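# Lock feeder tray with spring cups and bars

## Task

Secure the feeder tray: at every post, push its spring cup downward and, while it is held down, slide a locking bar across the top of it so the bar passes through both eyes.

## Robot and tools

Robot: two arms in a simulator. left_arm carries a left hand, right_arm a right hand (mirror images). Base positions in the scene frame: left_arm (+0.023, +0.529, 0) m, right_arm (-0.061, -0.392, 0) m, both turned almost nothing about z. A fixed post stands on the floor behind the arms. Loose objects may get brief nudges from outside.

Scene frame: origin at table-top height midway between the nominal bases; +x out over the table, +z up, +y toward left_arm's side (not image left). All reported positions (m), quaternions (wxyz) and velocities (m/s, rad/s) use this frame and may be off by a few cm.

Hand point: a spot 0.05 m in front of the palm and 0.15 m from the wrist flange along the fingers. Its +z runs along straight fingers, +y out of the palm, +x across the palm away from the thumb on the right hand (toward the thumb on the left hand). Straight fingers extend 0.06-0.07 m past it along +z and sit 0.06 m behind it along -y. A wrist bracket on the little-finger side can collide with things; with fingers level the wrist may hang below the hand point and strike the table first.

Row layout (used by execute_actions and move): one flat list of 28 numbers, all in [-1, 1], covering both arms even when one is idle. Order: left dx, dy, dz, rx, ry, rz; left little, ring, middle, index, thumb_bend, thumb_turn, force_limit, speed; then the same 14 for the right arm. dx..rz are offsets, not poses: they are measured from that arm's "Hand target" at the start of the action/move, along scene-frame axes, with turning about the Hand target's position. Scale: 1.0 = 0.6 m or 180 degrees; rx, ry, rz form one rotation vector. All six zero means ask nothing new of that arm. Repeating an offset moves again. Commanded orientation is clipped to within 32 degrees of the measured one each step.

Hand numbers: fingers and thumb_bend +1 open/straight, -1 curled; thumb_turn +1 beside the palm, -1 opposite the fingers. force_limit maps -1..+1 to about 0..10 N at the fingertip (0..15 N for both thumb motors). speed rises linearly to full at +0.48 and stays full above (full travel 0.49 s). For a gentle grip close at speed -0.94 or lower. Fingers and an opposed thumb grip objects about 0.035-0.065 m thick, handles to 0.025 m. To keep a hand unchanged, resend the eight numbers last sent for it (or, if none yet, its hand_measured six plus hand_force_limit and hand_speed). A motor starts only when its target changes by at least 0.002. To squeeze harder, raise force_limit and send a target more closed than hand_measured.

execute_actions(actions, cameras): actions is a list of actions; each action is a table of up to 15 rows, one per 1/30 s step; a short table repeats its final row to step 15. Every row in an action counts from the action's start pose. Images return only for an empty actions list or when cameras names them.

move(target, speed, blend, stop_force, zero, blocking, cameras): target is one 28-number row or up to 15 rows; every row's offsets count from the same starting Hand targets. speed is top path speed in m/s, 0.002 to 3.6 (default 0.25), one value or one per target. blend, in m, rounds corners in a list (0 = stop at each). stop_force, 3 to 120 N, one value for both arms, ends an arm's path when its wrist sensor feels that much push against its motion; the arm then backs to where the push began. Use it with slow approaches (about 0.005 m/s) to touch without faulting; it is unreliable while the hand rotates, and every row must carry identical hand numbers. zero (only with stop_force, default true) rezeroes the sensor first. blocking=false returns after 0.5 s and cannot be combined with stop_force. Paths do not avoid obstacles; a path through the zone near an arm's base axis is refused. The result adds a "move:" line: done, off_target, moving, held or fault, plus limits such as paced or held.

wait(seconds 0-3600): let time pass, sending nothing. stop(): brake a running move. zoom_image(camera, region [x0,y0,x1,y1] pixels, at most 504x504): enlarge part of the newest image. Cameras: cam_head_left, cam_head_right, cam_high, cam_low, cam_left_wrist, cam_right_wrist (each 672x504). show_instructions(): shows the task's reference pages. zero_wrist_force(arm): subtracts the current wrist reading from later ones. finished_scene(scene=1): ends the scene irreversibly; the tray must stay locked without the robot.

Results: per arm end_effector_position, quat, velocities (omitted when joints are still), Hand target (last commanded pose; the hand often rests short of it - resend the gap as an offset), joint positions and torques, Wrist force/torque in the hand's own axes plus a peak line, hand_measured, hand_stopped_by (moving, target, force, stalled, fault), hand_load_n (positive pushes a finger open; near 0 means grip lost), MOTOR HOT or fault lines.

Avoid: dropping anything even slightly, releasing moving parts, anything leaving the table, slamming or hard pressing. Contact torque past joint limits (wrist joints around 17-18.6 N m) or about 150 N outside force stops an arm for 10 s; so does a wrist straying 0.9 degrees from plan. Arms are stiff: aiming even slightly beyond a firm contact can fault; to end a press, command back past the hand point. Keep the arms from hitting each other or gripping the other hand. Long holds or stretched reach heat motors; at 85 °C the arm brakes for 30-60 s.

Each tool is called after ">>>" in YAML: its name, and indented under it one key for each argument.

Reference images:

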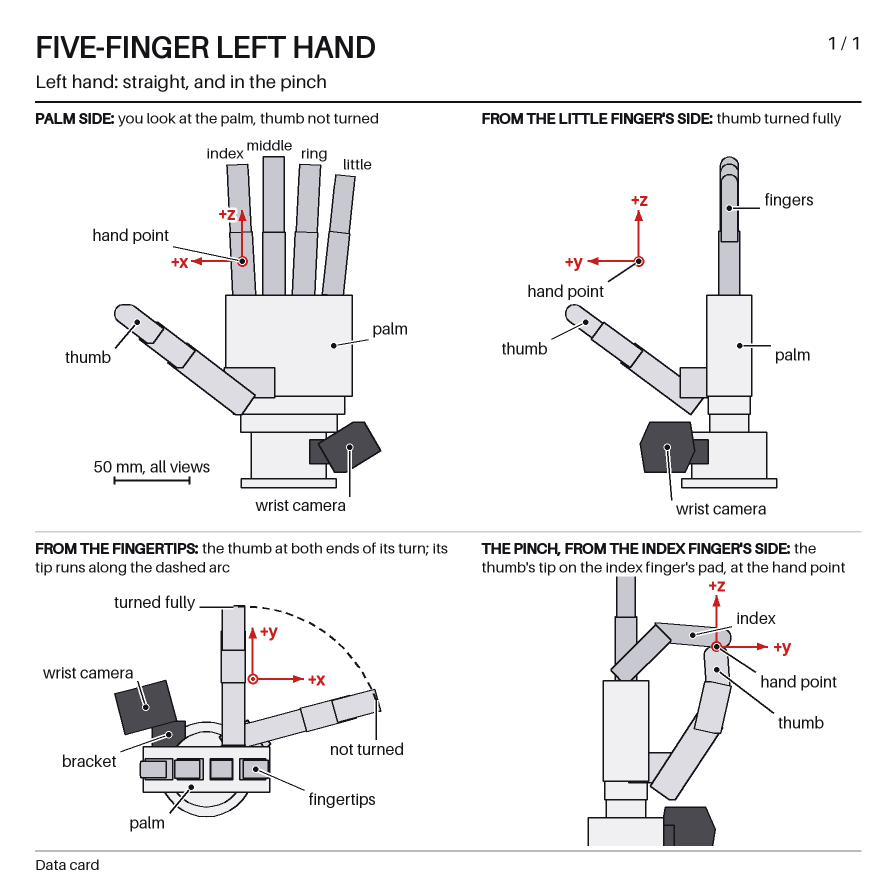

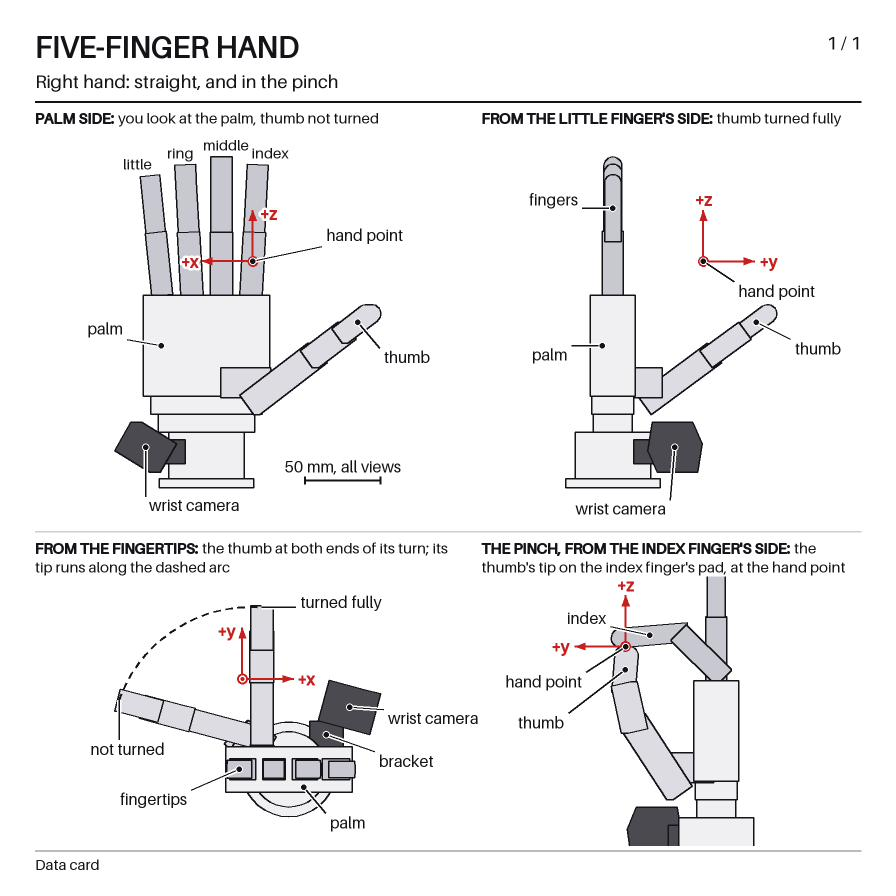

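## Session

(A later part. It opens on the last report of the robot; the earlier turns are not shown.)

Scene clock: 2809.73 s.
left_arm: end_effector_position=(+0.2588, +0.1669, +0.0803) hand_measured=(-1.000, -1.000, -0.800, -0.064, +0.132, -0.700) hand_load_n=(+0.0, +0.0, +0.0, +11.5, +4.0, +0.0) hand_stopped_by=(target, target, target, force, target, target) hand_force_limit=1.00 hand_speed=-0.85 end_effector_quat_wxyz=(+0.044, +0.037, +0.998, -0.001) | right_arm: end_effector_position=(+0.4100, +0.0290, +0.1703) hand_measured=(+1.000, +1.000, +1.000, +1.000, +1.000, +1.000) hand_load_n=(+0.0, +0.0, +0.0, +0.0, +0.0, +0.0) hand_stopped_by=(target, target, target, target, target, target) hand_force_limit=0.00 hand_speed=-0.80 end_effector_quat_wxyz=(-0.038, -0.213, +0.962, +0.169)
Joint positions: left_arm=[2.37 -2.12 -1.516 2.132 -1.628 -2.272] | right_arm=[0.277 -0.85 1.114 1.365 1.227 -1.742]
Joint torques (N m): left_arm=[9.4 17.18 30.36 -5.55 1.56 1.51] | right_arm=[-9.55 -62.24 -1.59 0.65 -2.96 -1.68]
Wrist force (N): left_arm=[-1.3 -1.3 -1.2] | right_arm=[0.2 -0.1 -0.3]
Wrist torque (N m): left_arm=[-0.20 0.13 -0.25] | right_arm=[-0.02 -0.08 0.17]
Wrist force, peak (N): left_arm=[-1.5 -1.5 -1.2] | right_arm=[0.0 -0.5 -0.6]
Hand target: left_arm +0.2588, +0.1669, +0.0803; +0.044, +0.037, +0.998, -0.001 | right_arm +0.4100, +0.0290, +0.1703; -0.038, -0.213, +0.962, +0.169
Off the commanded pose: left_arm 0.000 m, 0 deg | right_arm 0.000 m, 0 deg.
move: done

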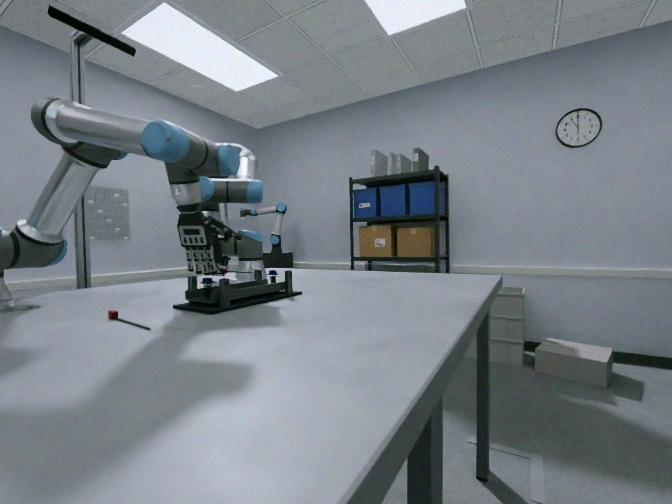

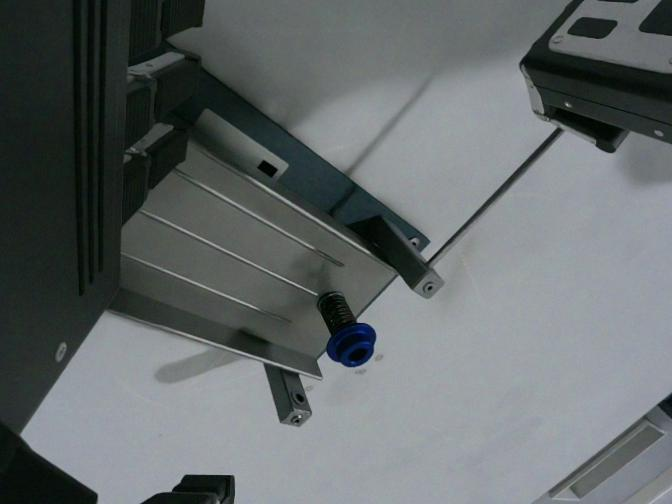

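>>> move:
  target: [0.0417,0,0,0,0,0,-1,-1,-0.8,-0.6,0.13,-0.7,1.0,-0.85,0,0,0,0,0,0,1,1,1,1,1,1,0,-0.8]
  speed: 0.015
  stop_force: 4
  cameras: ["all"]

>>> zoom_image:
  camera: "cam_low"
  region: [230, 255, 300, 300]

>>> zoom_image:
  camera: "cam_right_wrist"
  region: [330, 220, 450, 340]

>>> zoom_image:
  camera: "cam_high"
  region: [350, 270, 430, 350]

Scene clock: 2821.70 s.
left_arm: end_effector_position=(+0.2838, +0.1669, +0.0803) hand_measured=(-1.000, -1.000, -0.800, -0.064, +0.132, -0.700) hand_load_n=(+0.0, +0.0, +0.0, +11.0, +4.0, +0.0) hand_stopped_by=(target, target, target, force, target, target) hand_force_limit=1.00 hand_speed=-0.85 end_effector_quat_wxyz=(+0.044, +0.037, +0.998, -0.001) | right_arm: end_effector_position=(+0.4100, +0.0290, +0.1703) hand_measured=(+1.000, +1.000, +1.000, +1.000, +1.000, +1.000) hand_load_n=(+0.0, +0.0, +0.0, +0.0, -0.5, +0.0) hand_stopped_by=(target, target, target, target, target, target) hand_force_limit=0.00 hand_speed=-0.80 end_effector_quat_wxyz=(-0.038, -0.213, +0.962, +0.169)
Joint positions: left_arm=[2.406 -2.147 -1.47 2.115 -1.625 -2.236] | right_arm=[0.277 -0.85 1.114 1.365 1.227 -1.742]
Joint torques (N m): left_arm=[10 18.3 31.22 -5.53 1.51 1.45] | right_arm=[-9.4 -61.98 -1.71 0.75 -2.94 -1.82]
Wrist force (N): left_arm=[-1.4 -1.2 -1.1] | right_arm=[0.3 -0.2 -0.6]
Wrist torque (N m): left_arm=[-0.19 0.14 -0.26] | right_arm=[-0.01 -0.08 0.17]
Wrist force, peak (N): left_arm=[-1.5 -1.6 -1.3] | right_arm=[0.4 -0.4 -0.7]
Hand target: left_arm +0.2838, +0.1669, +0.0803; +0.044, +0.037, +0.998, -0.001 | right_arm +0.4100, +0.0290, +0.1703; -0.038, -0.213, +0.962, +0.169
Off the commanded pose: left_arm 0.000 m, 0 deg | right_arm 0.000 m, 0 deg.
move: done

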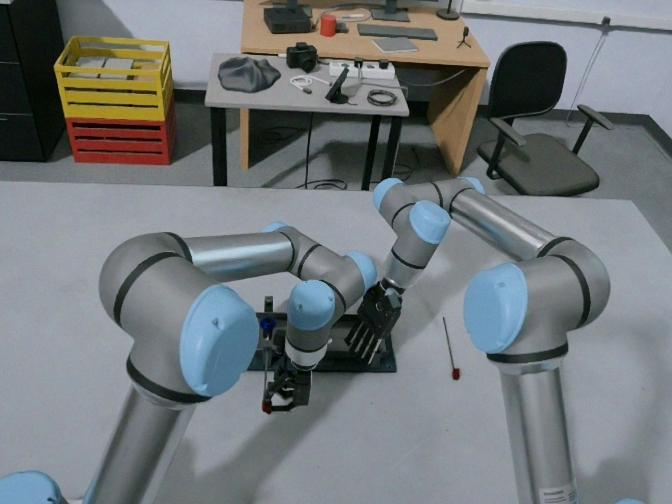

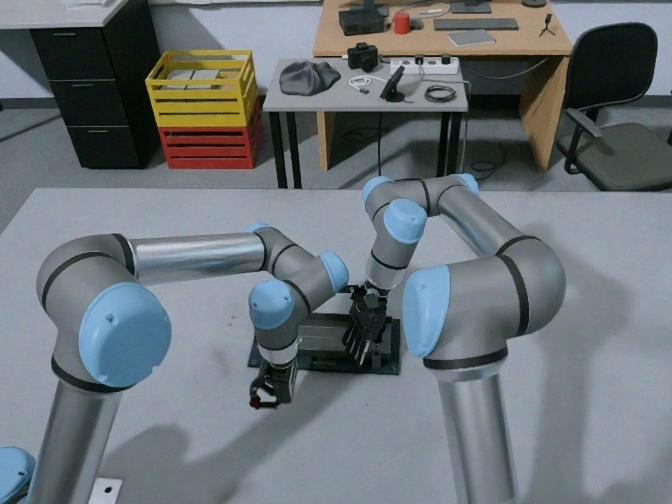

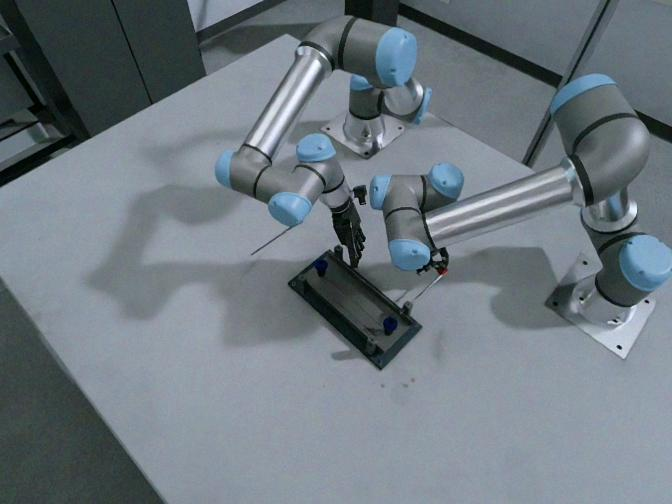

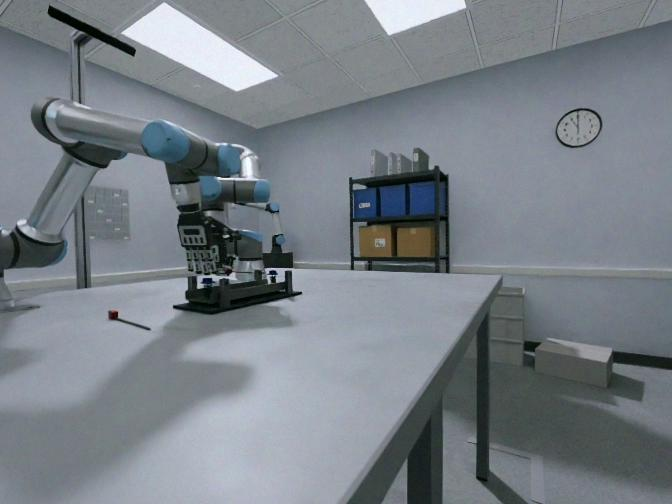

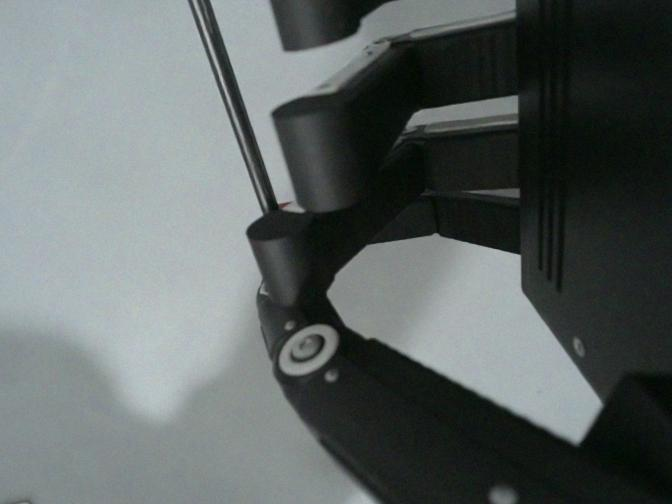

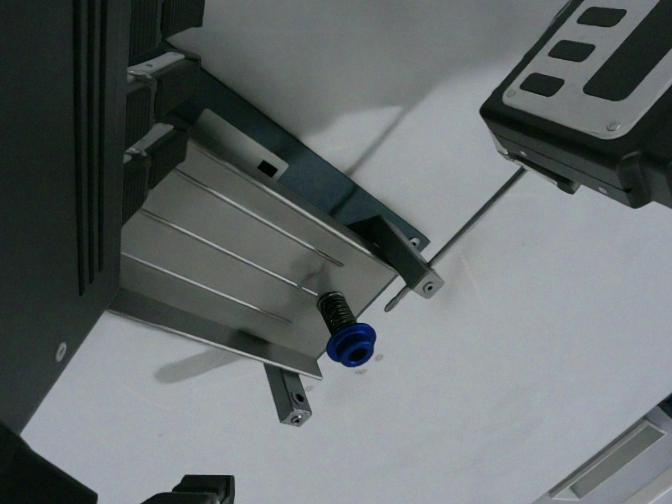

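Scaled by 7.200 from the camera's image (finer frame: 960x720).

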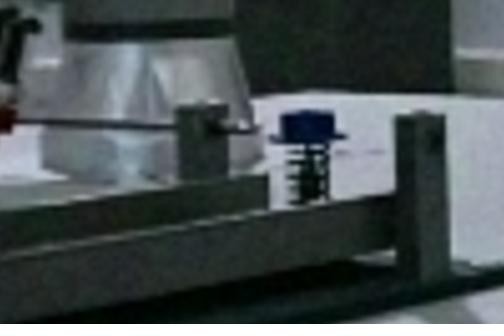

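Scaled by 4.200 from the camera's image (finer frame: 960x720).

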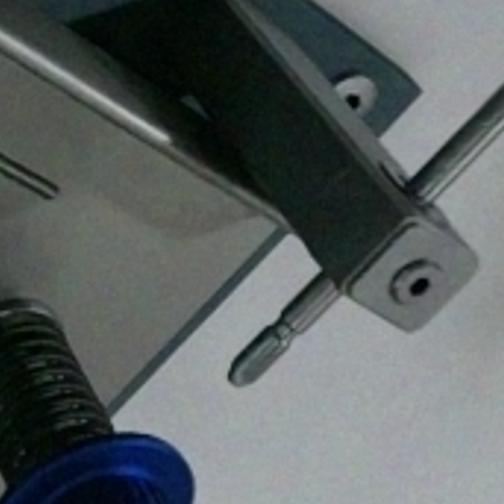

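Scaled by 6.300 from the camera's image (finer frame: 960x720).

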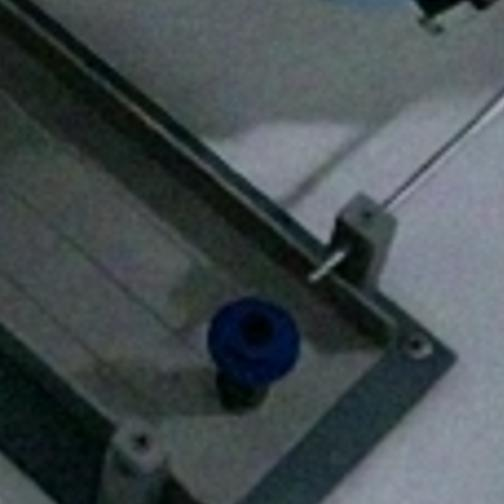

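>>> move:
  target: [0,0.008,0.0042,-0.0833,0,0,-1,-1,-0.8,-0.6,0.13,-0.7,1.0,-0.85,0,0,0,0,0,0,1,1,1,1,1,1,0,-0.8]
  speed: 0.05
  cameras: ["cam_right_wrist","cam_high"]

>>> zoom_image:
  camera: "cam_right_wrist"
  region: [330, 220, 450, 340]

Scene clock: 2871.37 s.
left_arm: end_effector_position=(+0.2838, +0.1717, +0.0828) hand_measured=(-1.000, -1.000, -0.800, -0.064, +0.132, -0.700) hand_load_n=(+0.0, +0.0, +0.0, +11.5, +4.0, +0.0) hand_stopped_by=(target, target, target, force, target, target) hand_force_limit=1.00 hand_speed=-0.85 end_effector_quat_wxyz=(+0.048, +0.031, +0.990, -0.132) | right_arm: end_effector_position=(+0.4100, +0.0290, +0.1703) hand_measured=(+1.000, +1.000, +1.000, +1.000, +1.000, +1.000) hand_load_n=(+0.0, +0.0, +0.0, +0.0, +0.0, +0.5) hand_stopped_by=(target, target, target, target, target, target) hand_force_limit=0.00 hand_speed=-0.80 end_effector_quat_wxyz=(-0.038, -0.213, +0.962, +0.169)
Joint positions: left_arm=[2.531 -1.986 -1.652 2.296 -1.406 -2.144] | right_arm=[0.277 -0.85 1.114 1.365 1.227 -1.742]
Joint torques (N m): left_arm=[10.38 53.2 -0.04 1.01 2.13 1.32] | right_arm=[-9.22 -62.24 -1.55 0.73 -2.89 -1.73]
Wrist force (N): left_arm=[-1.1 -0.7 -1.0] | right_arm=[0.1 -0.1 -0.5]
Wrist torque (N m): left_arm=[-0.06 0.11 -0.18] | right_arm=[-0.02 -0.07 0.16]
Wrist force, peak (N): left_arm=[-1.6 -1.8 -1.2] | right_arm=[0.3 -0.4 -0.6]
Hand target: left_arm +0.2838, +0.1717, +0.0828; +0.048, +0.031, +0.990, -0.132 | right_arm +0.4100, +0.0290, +0.1703; -0.038, -0.213, +0.962, +0.169
Off the commanded pose: left_arm 0.000 m, 0 deg | right_arm 0.000 m, 0 deg.
move: done
Images, in order (width x height): cam_high 672x504, cam_right_wrist 672x504.

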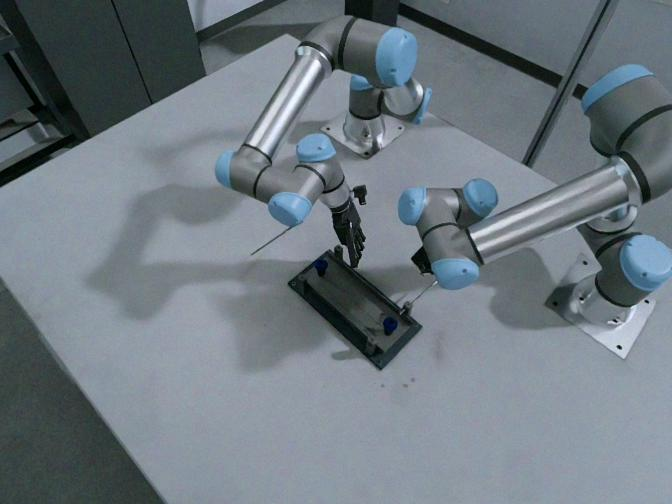

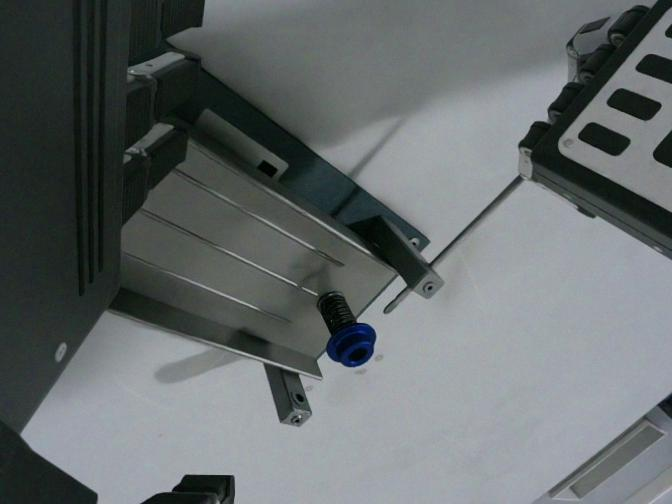

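Scaled by 4.200 from the camera's image (finer frame: 960x720).

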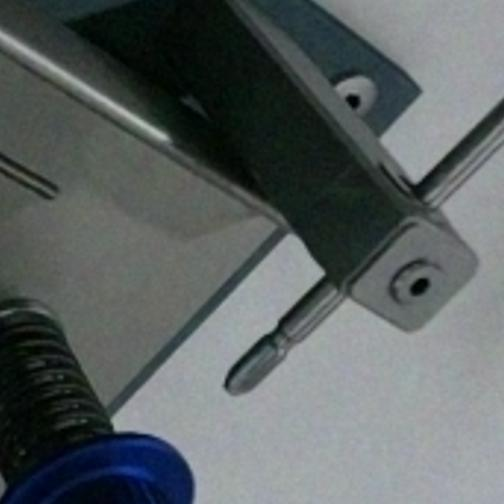

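>>> move:
  target: [0,0.0087,0.0022,-0.0833,0,0,-1,-1,-0.8,-0.6,0.13,-0.7,1.0,-0.85,0,0,0,0,0,0,1,1,1,1,1,1,0,-0.8]
  speed: 0.05
  cameras: ["cam_right_wrist","cam_high","cam_low"]

>>> zoom_image:
  camera: "cam_right_wrist"
  region: [330, 220, 450, 340]

>>> zoom_image:
  camera: "cam_low"
  region: [230, 255, 300, 300]

Scene clock: 2882.50 s.
left_arm: end_effector_position=(+0.2838, +0.1769, +0.0842) hand_measured=(-1.000, -1.000, -0.800, -0.064, +0.132, -0.700) hand_load_n=(+0.0, +0.0, +0.0, +12.0, +4.5, +0.0) hand_stopped_by=(target, target, target, force, target, target) hand_force_limit=1.00 hand_speed=-0.85 end_effector_quat_wxyz=(+0.052, +0.024, +0.964, -0.260) | right_arm: end_effector_position=(+0.4100, +0.0290, +0.1703) hand_measured=(+1.000, +1.000, +1.000, +1.000, +1.000, +1.000) hand_load_n=(+0.0, +0.0, +0.0, +0.0, +0.0, -0.5) hand_stopped_by=(target, target, target, target, target, target) hand_force_limit=0.00 hand_speed=-0.80 end_effector_quat_wxyz=(-0.038, -0.213, +0.962, +0.169)
Joint positions: left_arm=[2.69 -1.858 -1.832 2.455 -1.145 -2.051] | right_arm=[0.277 -0.85 1.114 1.365 1.227 -1.742]
Joint torques (N m): left_arm=[10.1 47.48 2.45 1.19 2.56 1.55] | right_arm=[-9.53 -62.67 -1.75 0.87 -2.82 -1.69]
Wrist force (N): left_arm=[-1.4 0.0 -0.7] | right_arm=[0.3 -0.2 -0.5]
Wrist torque (N m): left_arm=[0.07 0.18 -0.16] | right_arm=[-0.02 -0.08 0.17]
Wrist force, peak (N): left_arm=[-1.4 -0.8 -1.0] | right_arm=[0.3 -0.6 -0.7]
Hand target: left_arm +0.2838, +0.1769, +0.0842; +0.052, +0.024, +0.964, -0.260 | right_arm +0.4100, +0.0290, +0.1703; -0.038, -0.213, +0.962, +0.169
Off the commanded pose: left_arm 0.000 m, 0 deg | right_arm 0.000 m, 0 deg.
move: done
Images, in order (width x height): cam_high 672x504, cam_low 672x504, cam_right_wrist 672x504.

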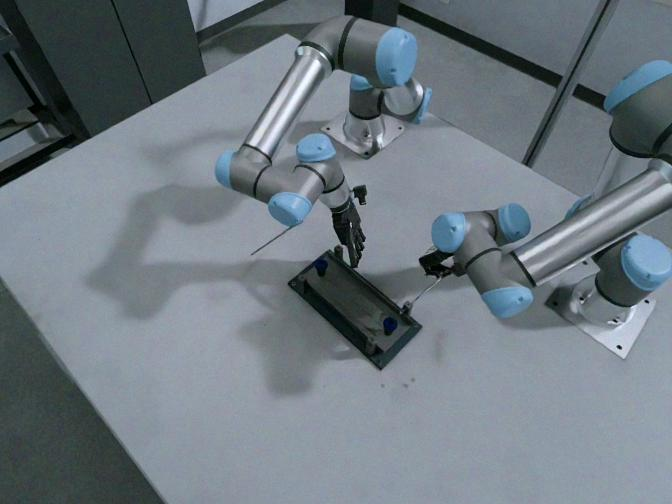

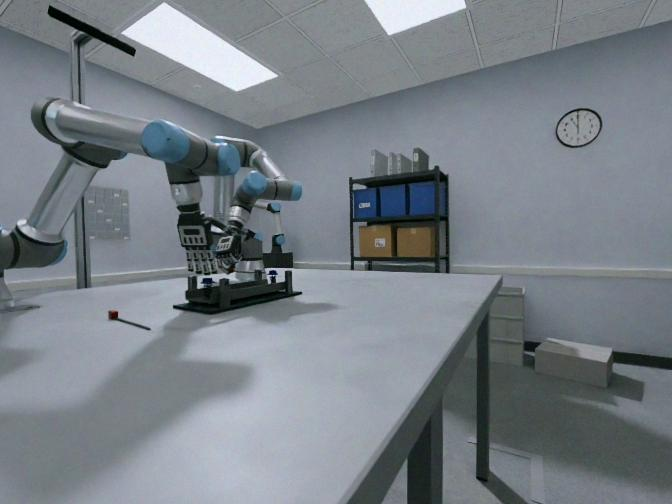

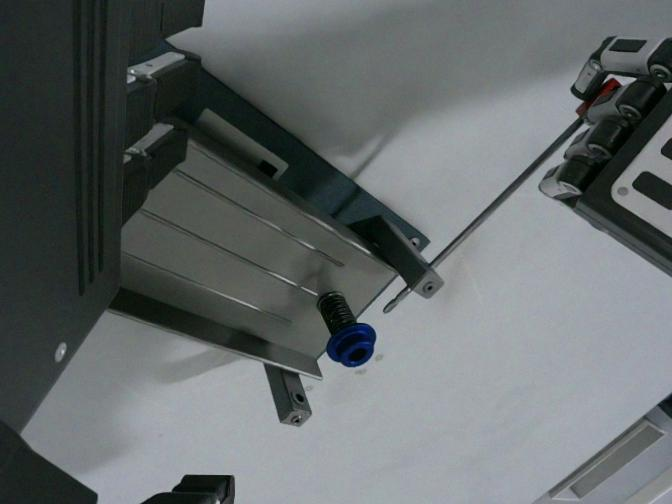

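Scaled by 4.200 from the camera's image (finer frame: 960x720).

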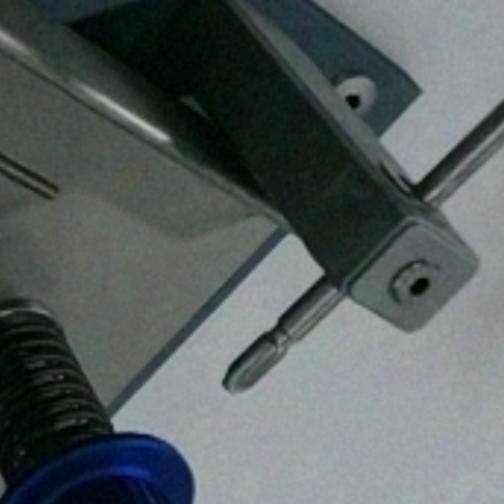

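Scaled by 7.200 from the camera's image (finer frame: 960x720).

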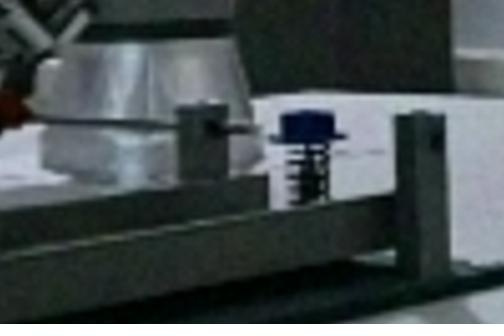

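>>> move:
  target: [0,0.009,-0.0042,-0.0833,0,0,-1,-1,-0.8,-0.6,0.13,-0.7,1.0,-0.85,0,0,0,0,0,0,1,1,1,1,1,1,0,-0.8]
  speed: 0.05
  cameras: ["cam_right_wrist","cam_high","cam_low","cam_left_wrist"]

>>> zoom_image:
  camera: "cam_right_wrist"
  region: [330, 220, 450, 340]

>>> zoom_image:
  camera: "cam_low"
  region: [230, 255, 300, 300]

>>> zoom_image:
  camera: "cam_high"
  region: [350, 250, 450, 350]

Scene clock: 2894.83 s.
left_arm: end_effector_position=(+0.2838, +0.1823, +0.0817) hand_measured=(-1.000, -1.000, -0.800, -0.064, +0.132, -0.700) hand_load_n=(+0.0, +0.0, +0.0, +12.5, +5.0, -1.0) hand_stopped_by=(target, target, target, force, target, target) hand_force_limit=1.00 hand_speed=-0.85 end_effector_quat_wxyz=(+0.055, +0.017, +0.922, -0.383) | right_arm: end_effector_position=(+0.4100, +0.0290, +0.1703) hand_measured=(+1.000, +1.000, +1.000, +1.000, +1.000, +1.000) hand_load_n=(+0.0, -0.5, +0.0, +0.0, +0.0, +0.0) hand_stopped_by=(target, target, target, target, target, target) hand_force_limit=0.00 hand_speed=-0.80 end_effector_quat_wxyz=(-0.038, -0.213, +0.962, +0.169)
Joint positions: left_arm=[2.877 -1.792 -2.002 2.595 -0.851 -1.945] | right_arm=[0.277 -0.85 1.114 1.365 1.227 -1.742]
Joint torques (N m): left_arm=[7.98 42.72 2.49 1.01 3.05 1.43] | right_arm=[-9.19 -62.15 -1.63 0.93 -2.7 -1.73]
Wrist force (N): left_arm=[-1.4 0.5 -0.7] | right_arm=[0.3 -0.2 -0.3]
Wrist torque (N m): left_arm=[0.17 0.22 -0.10] | right_arm=[-0.04 -0.09 0.17]
Wrist force, peak (N): left_arm=[-1.6 0.5 -0.7] | right_arm=[0.5 -0.3 -0.5]
Hand target: left_arm +0.2838, +0.1823, +0.0816; +0.055, +0.017, +0.922, -0.383 | right_arm +0.4100, +0.0290, +0.1703; -0.038, -0.213, +0.962, +0.169
Off the commanded pose: left_arm 0.000 m, 0 deg | right_arm 0.000 m, 0 deg.
move: done
Images, in order (width x height): cam_high 672x504, cam_low 672x504, cam_left_wrist 672x504, cam_right_wrist 672x504.

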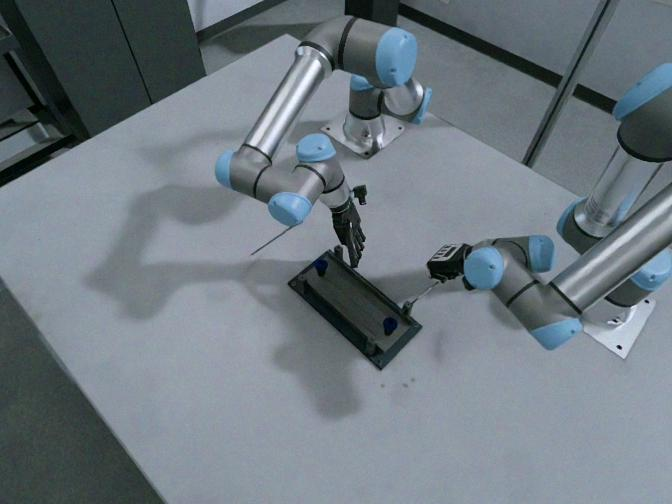

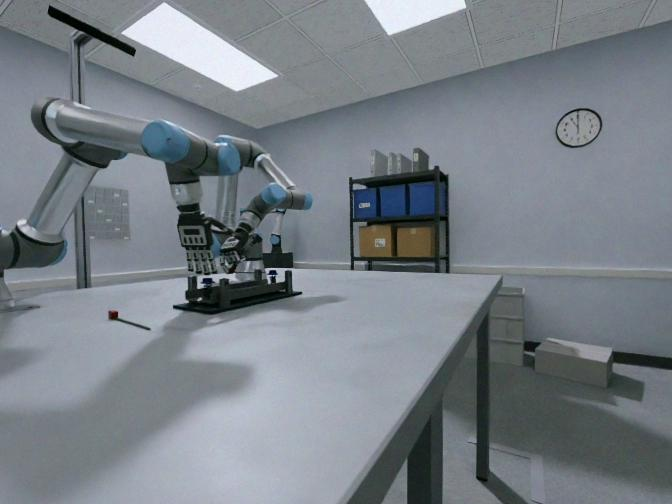

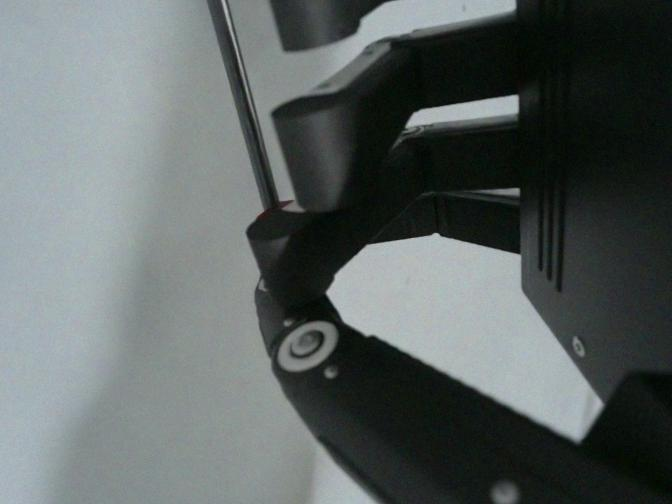

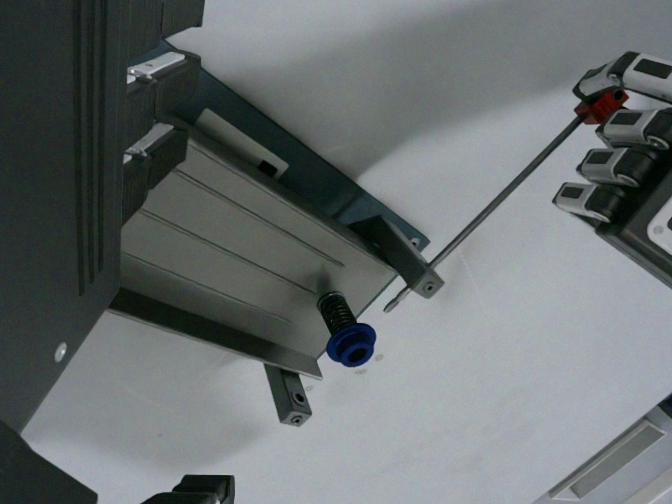

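Scaled by 4.200 from the camera's image (finer frame: 960x720).

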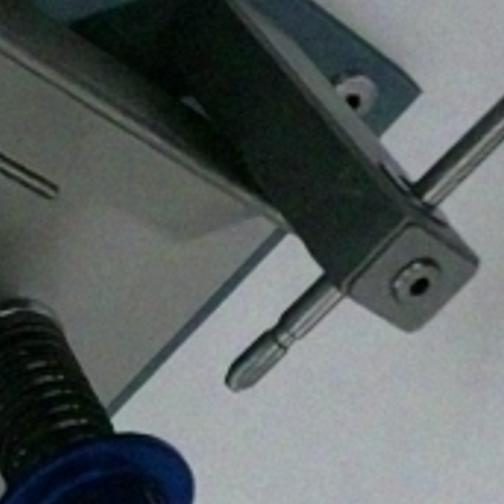

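Scaled by 7.200 from the camera's image (finer frame: 960x720).

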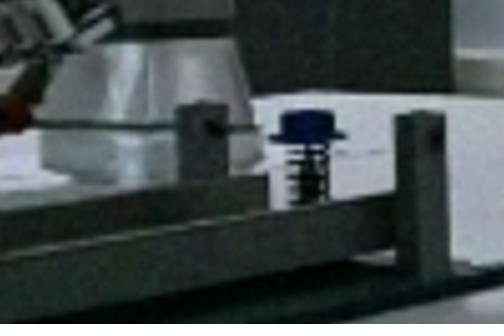

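Scaled by 5.040 from the camera's image (finer frame: 960x720).

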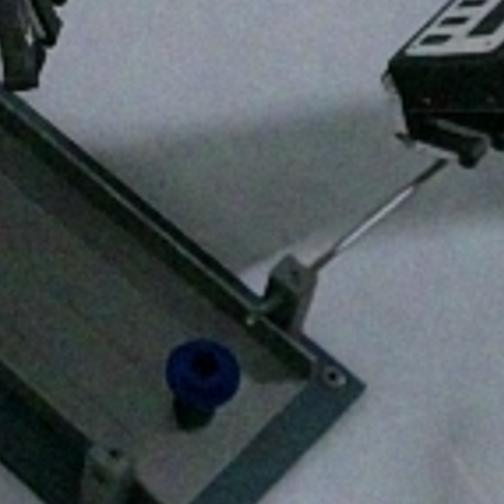

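>>> move:
  target: [0,-0.0133,0.0033,0,0.005,0.022,-1,-1,-0.8,-0.6,0.13,-0.7,1.0,-0.85,0,0,0,0,0,0,1,1,1,1,1,1,0,-0.8]
  speed: 0.05
  cameras: ["cam_right_wrist","cam_high","cam_low"]

>>> zoom_image:
  camera: "cam_low"
  region: [230, 255, 300, 300]

>>> zoom_image:
  camera: "cam_high"
  region: [350, 250, 450, 350]

Scene clock: 2910.50 s.
left_arm: end_effector_position=(+0.2838, +0.1744, +0.0836) hand_measured=(-1.000, -1.000, -0.800, -0.064, +0.132, -0.700) hand_load_n=(+0.0, +0.0, +0.0, +13.5, +5.0, -2.0) hand_stopped_by=(target, target, target, force, target, target) hand_force_limit=1.00 hand_speed=-0.85 end_effector_quat_wxyz=(+0.061, -0.018, +0.922, -0.381) | right_arm: end_effector_position=(+0.4100, +0.0290, +0.1703) hand_measured=(+1.000, +1.000, +1.000, +1.000, +1.000, +1.000) hand_load_n=(+0.0, +0.0, +0.0, +0.0, +0.0, +0.0) hand_stopped_by=(target, target, target, target, target, target) hand_force_limit=0.00 hand_speed=-0.80 end_effector_quat_wxyz=(-0.038, -0.213, +0.962, +0.169)
Joint positions: left_arm=[2.848 -1.776 -1.998 2.638 -0.885 -2.065] | right_arm=[0.277 -0.85 1.114 1.365 1.227 -1.742]
Joint torques (N m): left_arm=[-9.39 40.89 29.68 1.24 -0.87 -1.06] | right_arm=[-9.38 -61.71 -1.55 0.94 -2.65 -1.71]
Wrist force (N): left_arm=[-0.2 0.2 -0.4] | right_arm=[0.4 -0.4 -0.2]
Wrist torque (N m): left_arm=[0.13 0.16 0.02] | right_arm=[-0.06 -0.11 0.17]
Wrist force, peak (N): left_arm=[-1.8 0.4 -0.5] | right_arm=[0.3 -0.5 -0.6]
Hand target: left_arm +0.2838, +0.1744, +0.0836; +0.061, -0.018, +0.922, -0.381 | right_arm +0.4100, +0.0290, +0.1703; -0.038, -0.213, +0.962, +0.169
Off the commanded pose: left_arm 0.000 m, 0 deg | right_arm 0.000 m, 0 deg.
move: done
Images, in order (width x height): cam_high 672x504, cam_low 672x504, cam_right_wrist 672x504.

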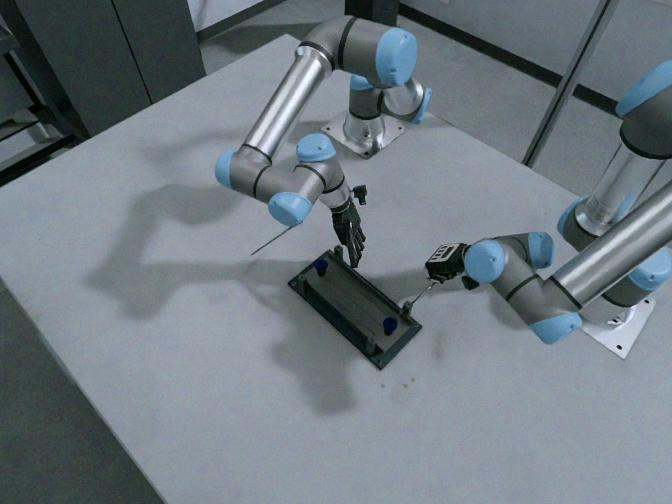

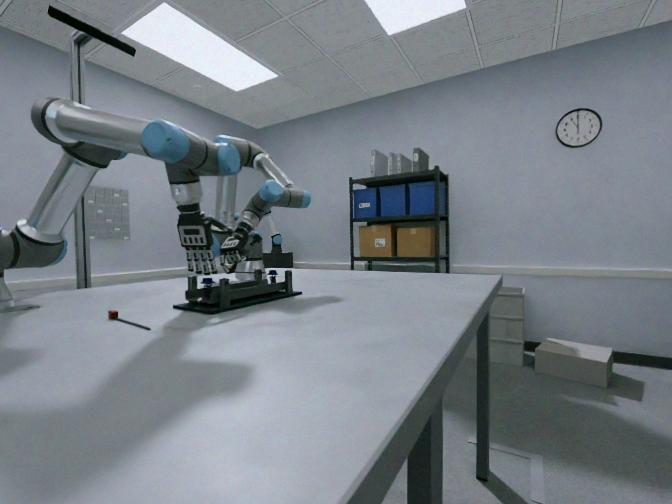

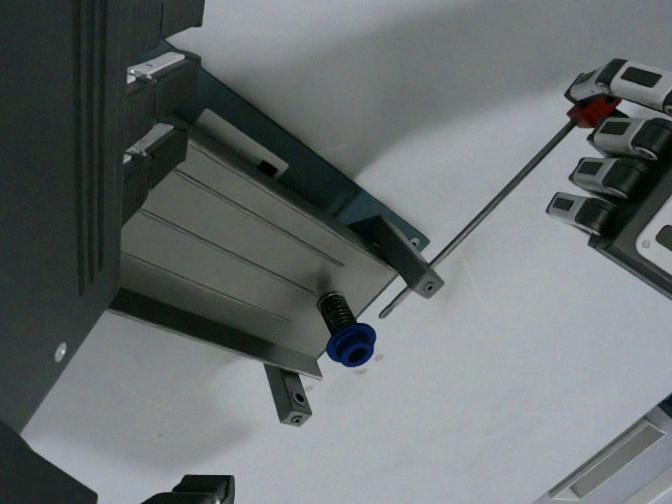

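Scaled by 7.200 from the camera's image (finer frame: 960x720).

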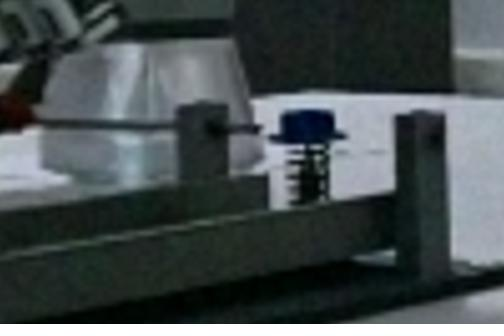

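Scaled by 5.040 from the camera's image (finer frame: 960x720).

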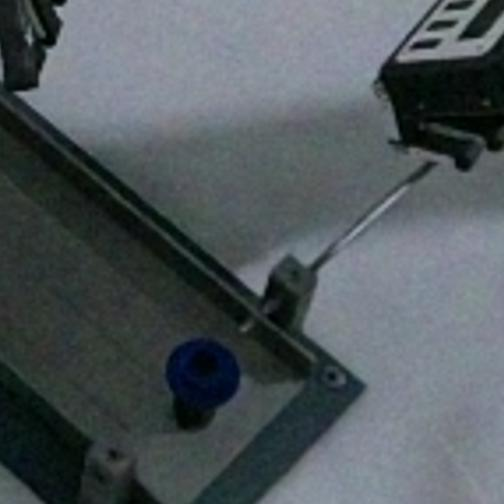

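>>> move:
  target: [0,-0.0133,0.001,0,0,0,-1,-1,-0.8,-0.6,0.13,-0.7,1.0,-0.85,0,0,0,0,0,0,1,1,1,1,1,1,0,-0.8]
  speed: 0.03
  stop_force: 6
  cameras: ["cam_right_wrist","cam_high","cam_low"]

>>> zoom_image:
  camera: "cam_low"
  region: [230, 255, 300, 300]

>>> zoom_image:
  camera: "cam_high"
  region: [350, 250, 450, 350]

Scene clock: 2947.63 s.
left_arm: end_effector_position=(+0.2838, +0.1664, +0.0842) hand_measured=(-1.000, -1.000, -0.800, -0.064, +0.132, -0.700) hand_load_n=(+0.0, +0.0, +0.0, +12.0, +4.5, -0.5) hand_stopped_by=(target, target, target, force, target, target) hand_force_limit=1.00 hand_speed=-0.85 end_effector_quat_wxyz=(+0.061, -0.018, +0.922, -0.381) | right_arm: end_effector_position=(+0.4100, +0.0290, +0.1703) hand_measured=(+1.000, +1.000, +1.000, +1.000, +1.000, +1.000) hand_load_n=(+0.0, +0.0, +0.0, +0.0, +0.0, +0.0) hand_stopped_by=(target, target, target, target, target, target) hand_force_limit=0.00 hand_speed=-0.80 end_effector_quat_wxyz=(-0.038, -0.213, +0.962, +0.169)
Joint positions: left_arm=[2.824 -1.782 -1.983 2.647 -0.896 -2.094] | right_arm=[0.277 -0.85 1.114 1.365 1.227 -1.742]
Joint torques (N m): left_arm=[-9.8 7.18 29.27 1.16 -0.92 -1.4] | right_arm=[-9.14 -62.25 -1.38 1.06 -2.62 -1.62]
Wrist force (N): left_arm=[-1.9 0.6 -0.9] | right_arm=[0.1 -0.2 -0.5]
Wrist torque (N m): left_arm=[0.17 0.27 -0.06] | right_arm=[-0.03 -0.06 0.16]
Wrist force, peak (N): left_arm=[-1.8 0.6 -1.2] | right_arm=[0.5 -0.4 -0.6]
Hand target: left_arm +0.2838, +0.1664, +0.0842; +0.061, -0.018, +0.922, -0.381 | right_arm +0.4100, +0.0290, +0.1703; -0.038, -0.213, +0.962, +0.169
Off the commanded pose: left_arm 0.000 m, 0 deg | right_arm 0.000 m, 0 deg.
move: done
Images, in order (width x height): cam_high 672x504, cam_low 672x504, cam_right_wrist 672x504.

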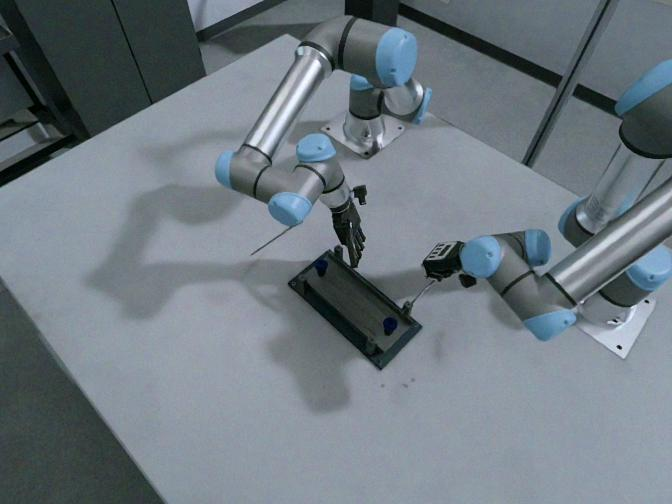

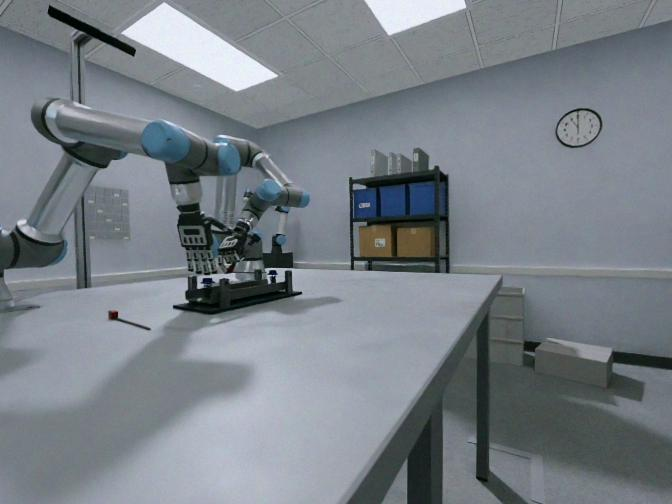

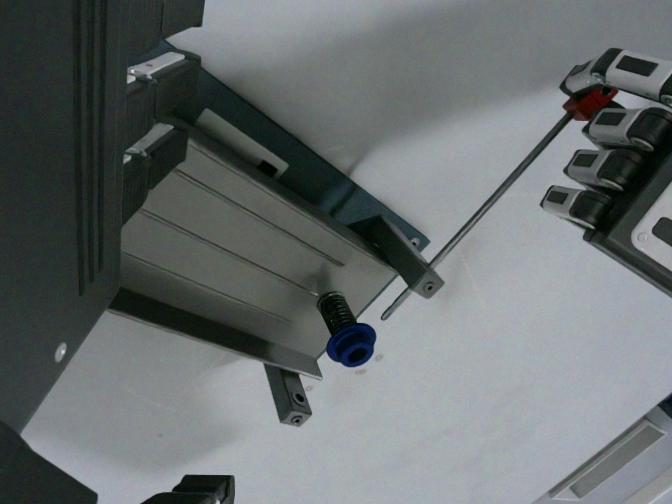

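Scaled by 7.200 from the camera's image (finer frame: 960x720).

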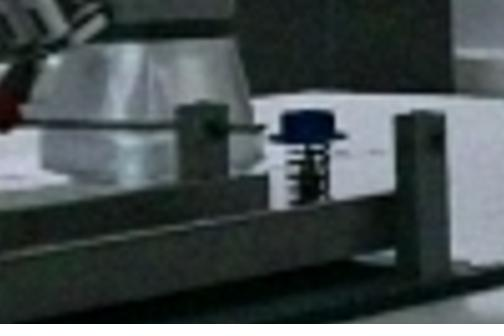

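Scaled by 5.040 from the camera's image (finer frame: 960x720).

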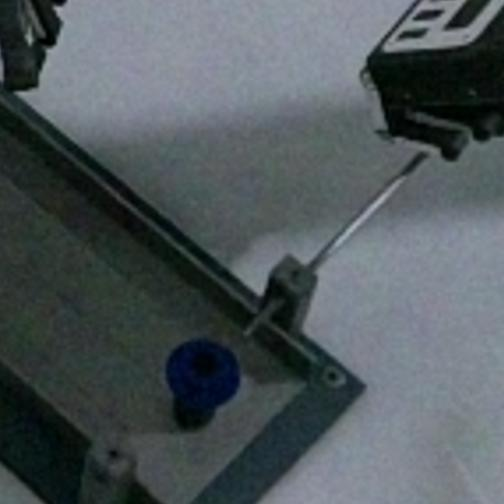

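>>> move:
  target:
    - [0,0,0,0,0,0,-1,-1,-0.8,-0.6,0.13,-0.7,1.0,-0.85,0.03,0,0.15,0,0,0,1,1,1,1,1,1,0,-0.8]
    - [0,0,0,0,0,0,-1,-1,-0.8,-0.6,0.13,-0.7,1.0,-0.85,0.08,0,0.15,0.0818,-0.3675,0.7896,1,1,1,1,1,1,0,-0.8]
  speed: 0.3
  cameras: ["cam_head_left","cam_high","cam_low","cam_right_wrist"]

Scene clock: 2979.33 s.
left_arm: end_effector_position=(+0.2838, +0.1664, +0.0842) hand_measured=(-1.000, -1.000, -0.800, -0.064, +0.132, -0.700) hand_load_n=(+0.0, +0.0, +0.5, +12.0, +4.5, -0.5) hand_stopped_by=(target, target, target, force, target, target) hand_force_limit=1.00 hand_speed=-0.85 end_effector_quat_wxyz=(+0.061, -0.018, +0.922, -0.381) | right_arm: end_effector_position=(+0.4574, +0.0285, +0.2600) hand_measured=(+1.000, +1.000, +1.000, +1.000, +1.000, +1.000) hand_load_n=(+0.0, +0.0, +0.0, +0.0, +0.0, +0.0) hand_stopped_by=(target, target, target, target, target, target) hand_force_limit=0.00 hand_speed=-0.80 end_effector_quat_wxyz=(-0.262, +0.965, +0.000, +0.003)
Joint positions: left_arm=[2.824 -1.782 -1.983 2.647 -0.896 -2.094] | right_arm=[0.361 -0.479 0.035 1.807 1.08 -4.302]
Joint torques (N m): left_arm=[-10.84 7.52 29.76 1.05 -0.9 -1.27] | right_arm=[8.91 -29.79 -34.09 4.55 -3.26 -1.73]
Wrist force (N): left_arm=[-1.8 0.6 -0.8] | right_arm=[-0.2 1.0 -0.3]
Wrist torque (N m): left_arm=[0.17 0.26 -0.06] | right_arm=[0.30 -0.05 0.05]
Wrist force, peak (N): left_arm=[-2.1 0.7 -0.9] | right_arm=[0.3 0.2 -1.8]
Hand target: left_arm +0.2838, +0.1664, +0.0842; +0.061, -0.018, +0.922, -0.381 | right_arm +0.4580, +0.0290, +0.2603; -0.259, +0.966, +0.000, +0.000
Off the commanded pose: left_arm 0.000 m, 0 deg | right_arm 0.001 m, 1 deg.
elbow stopped short (right arm): the move would have taken joint 3 (elbow) straighter than the controller allows.
move: done

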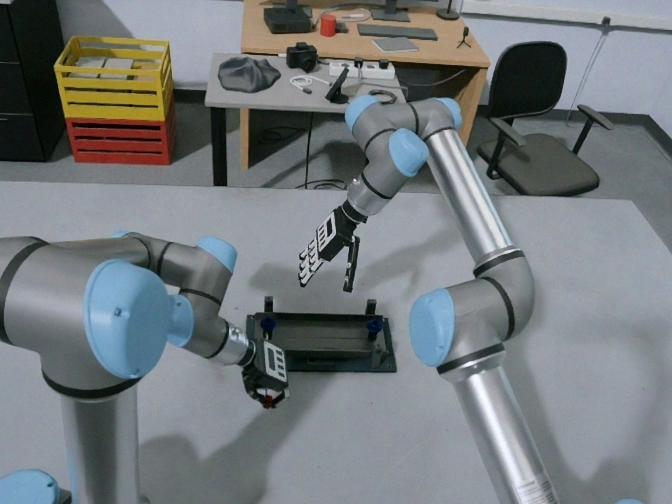

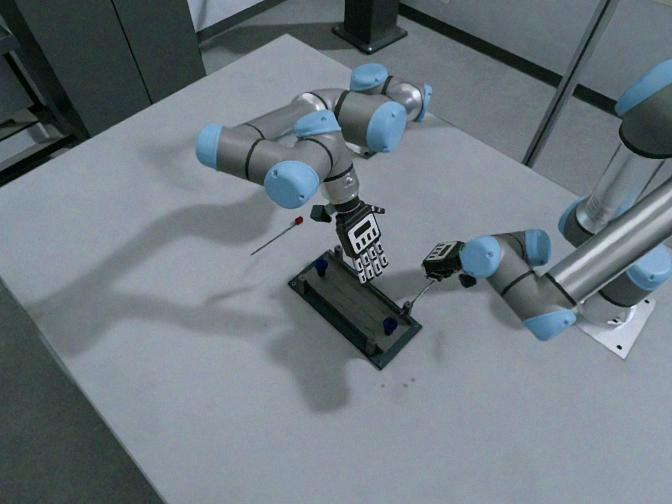

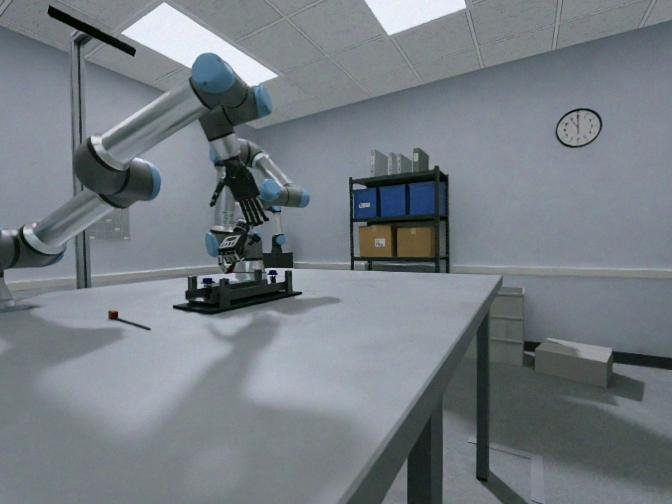

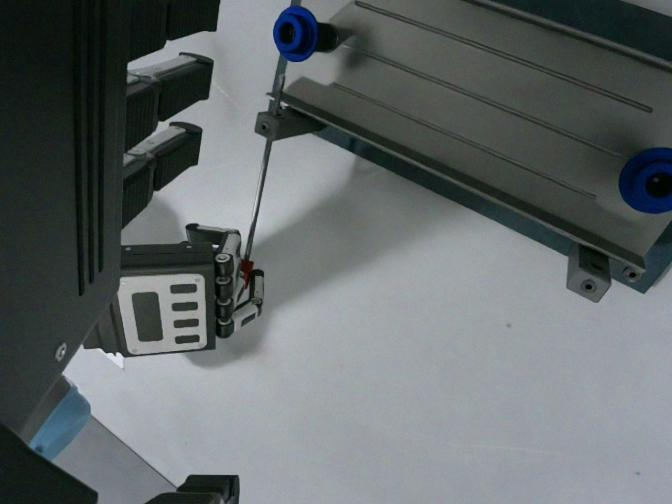

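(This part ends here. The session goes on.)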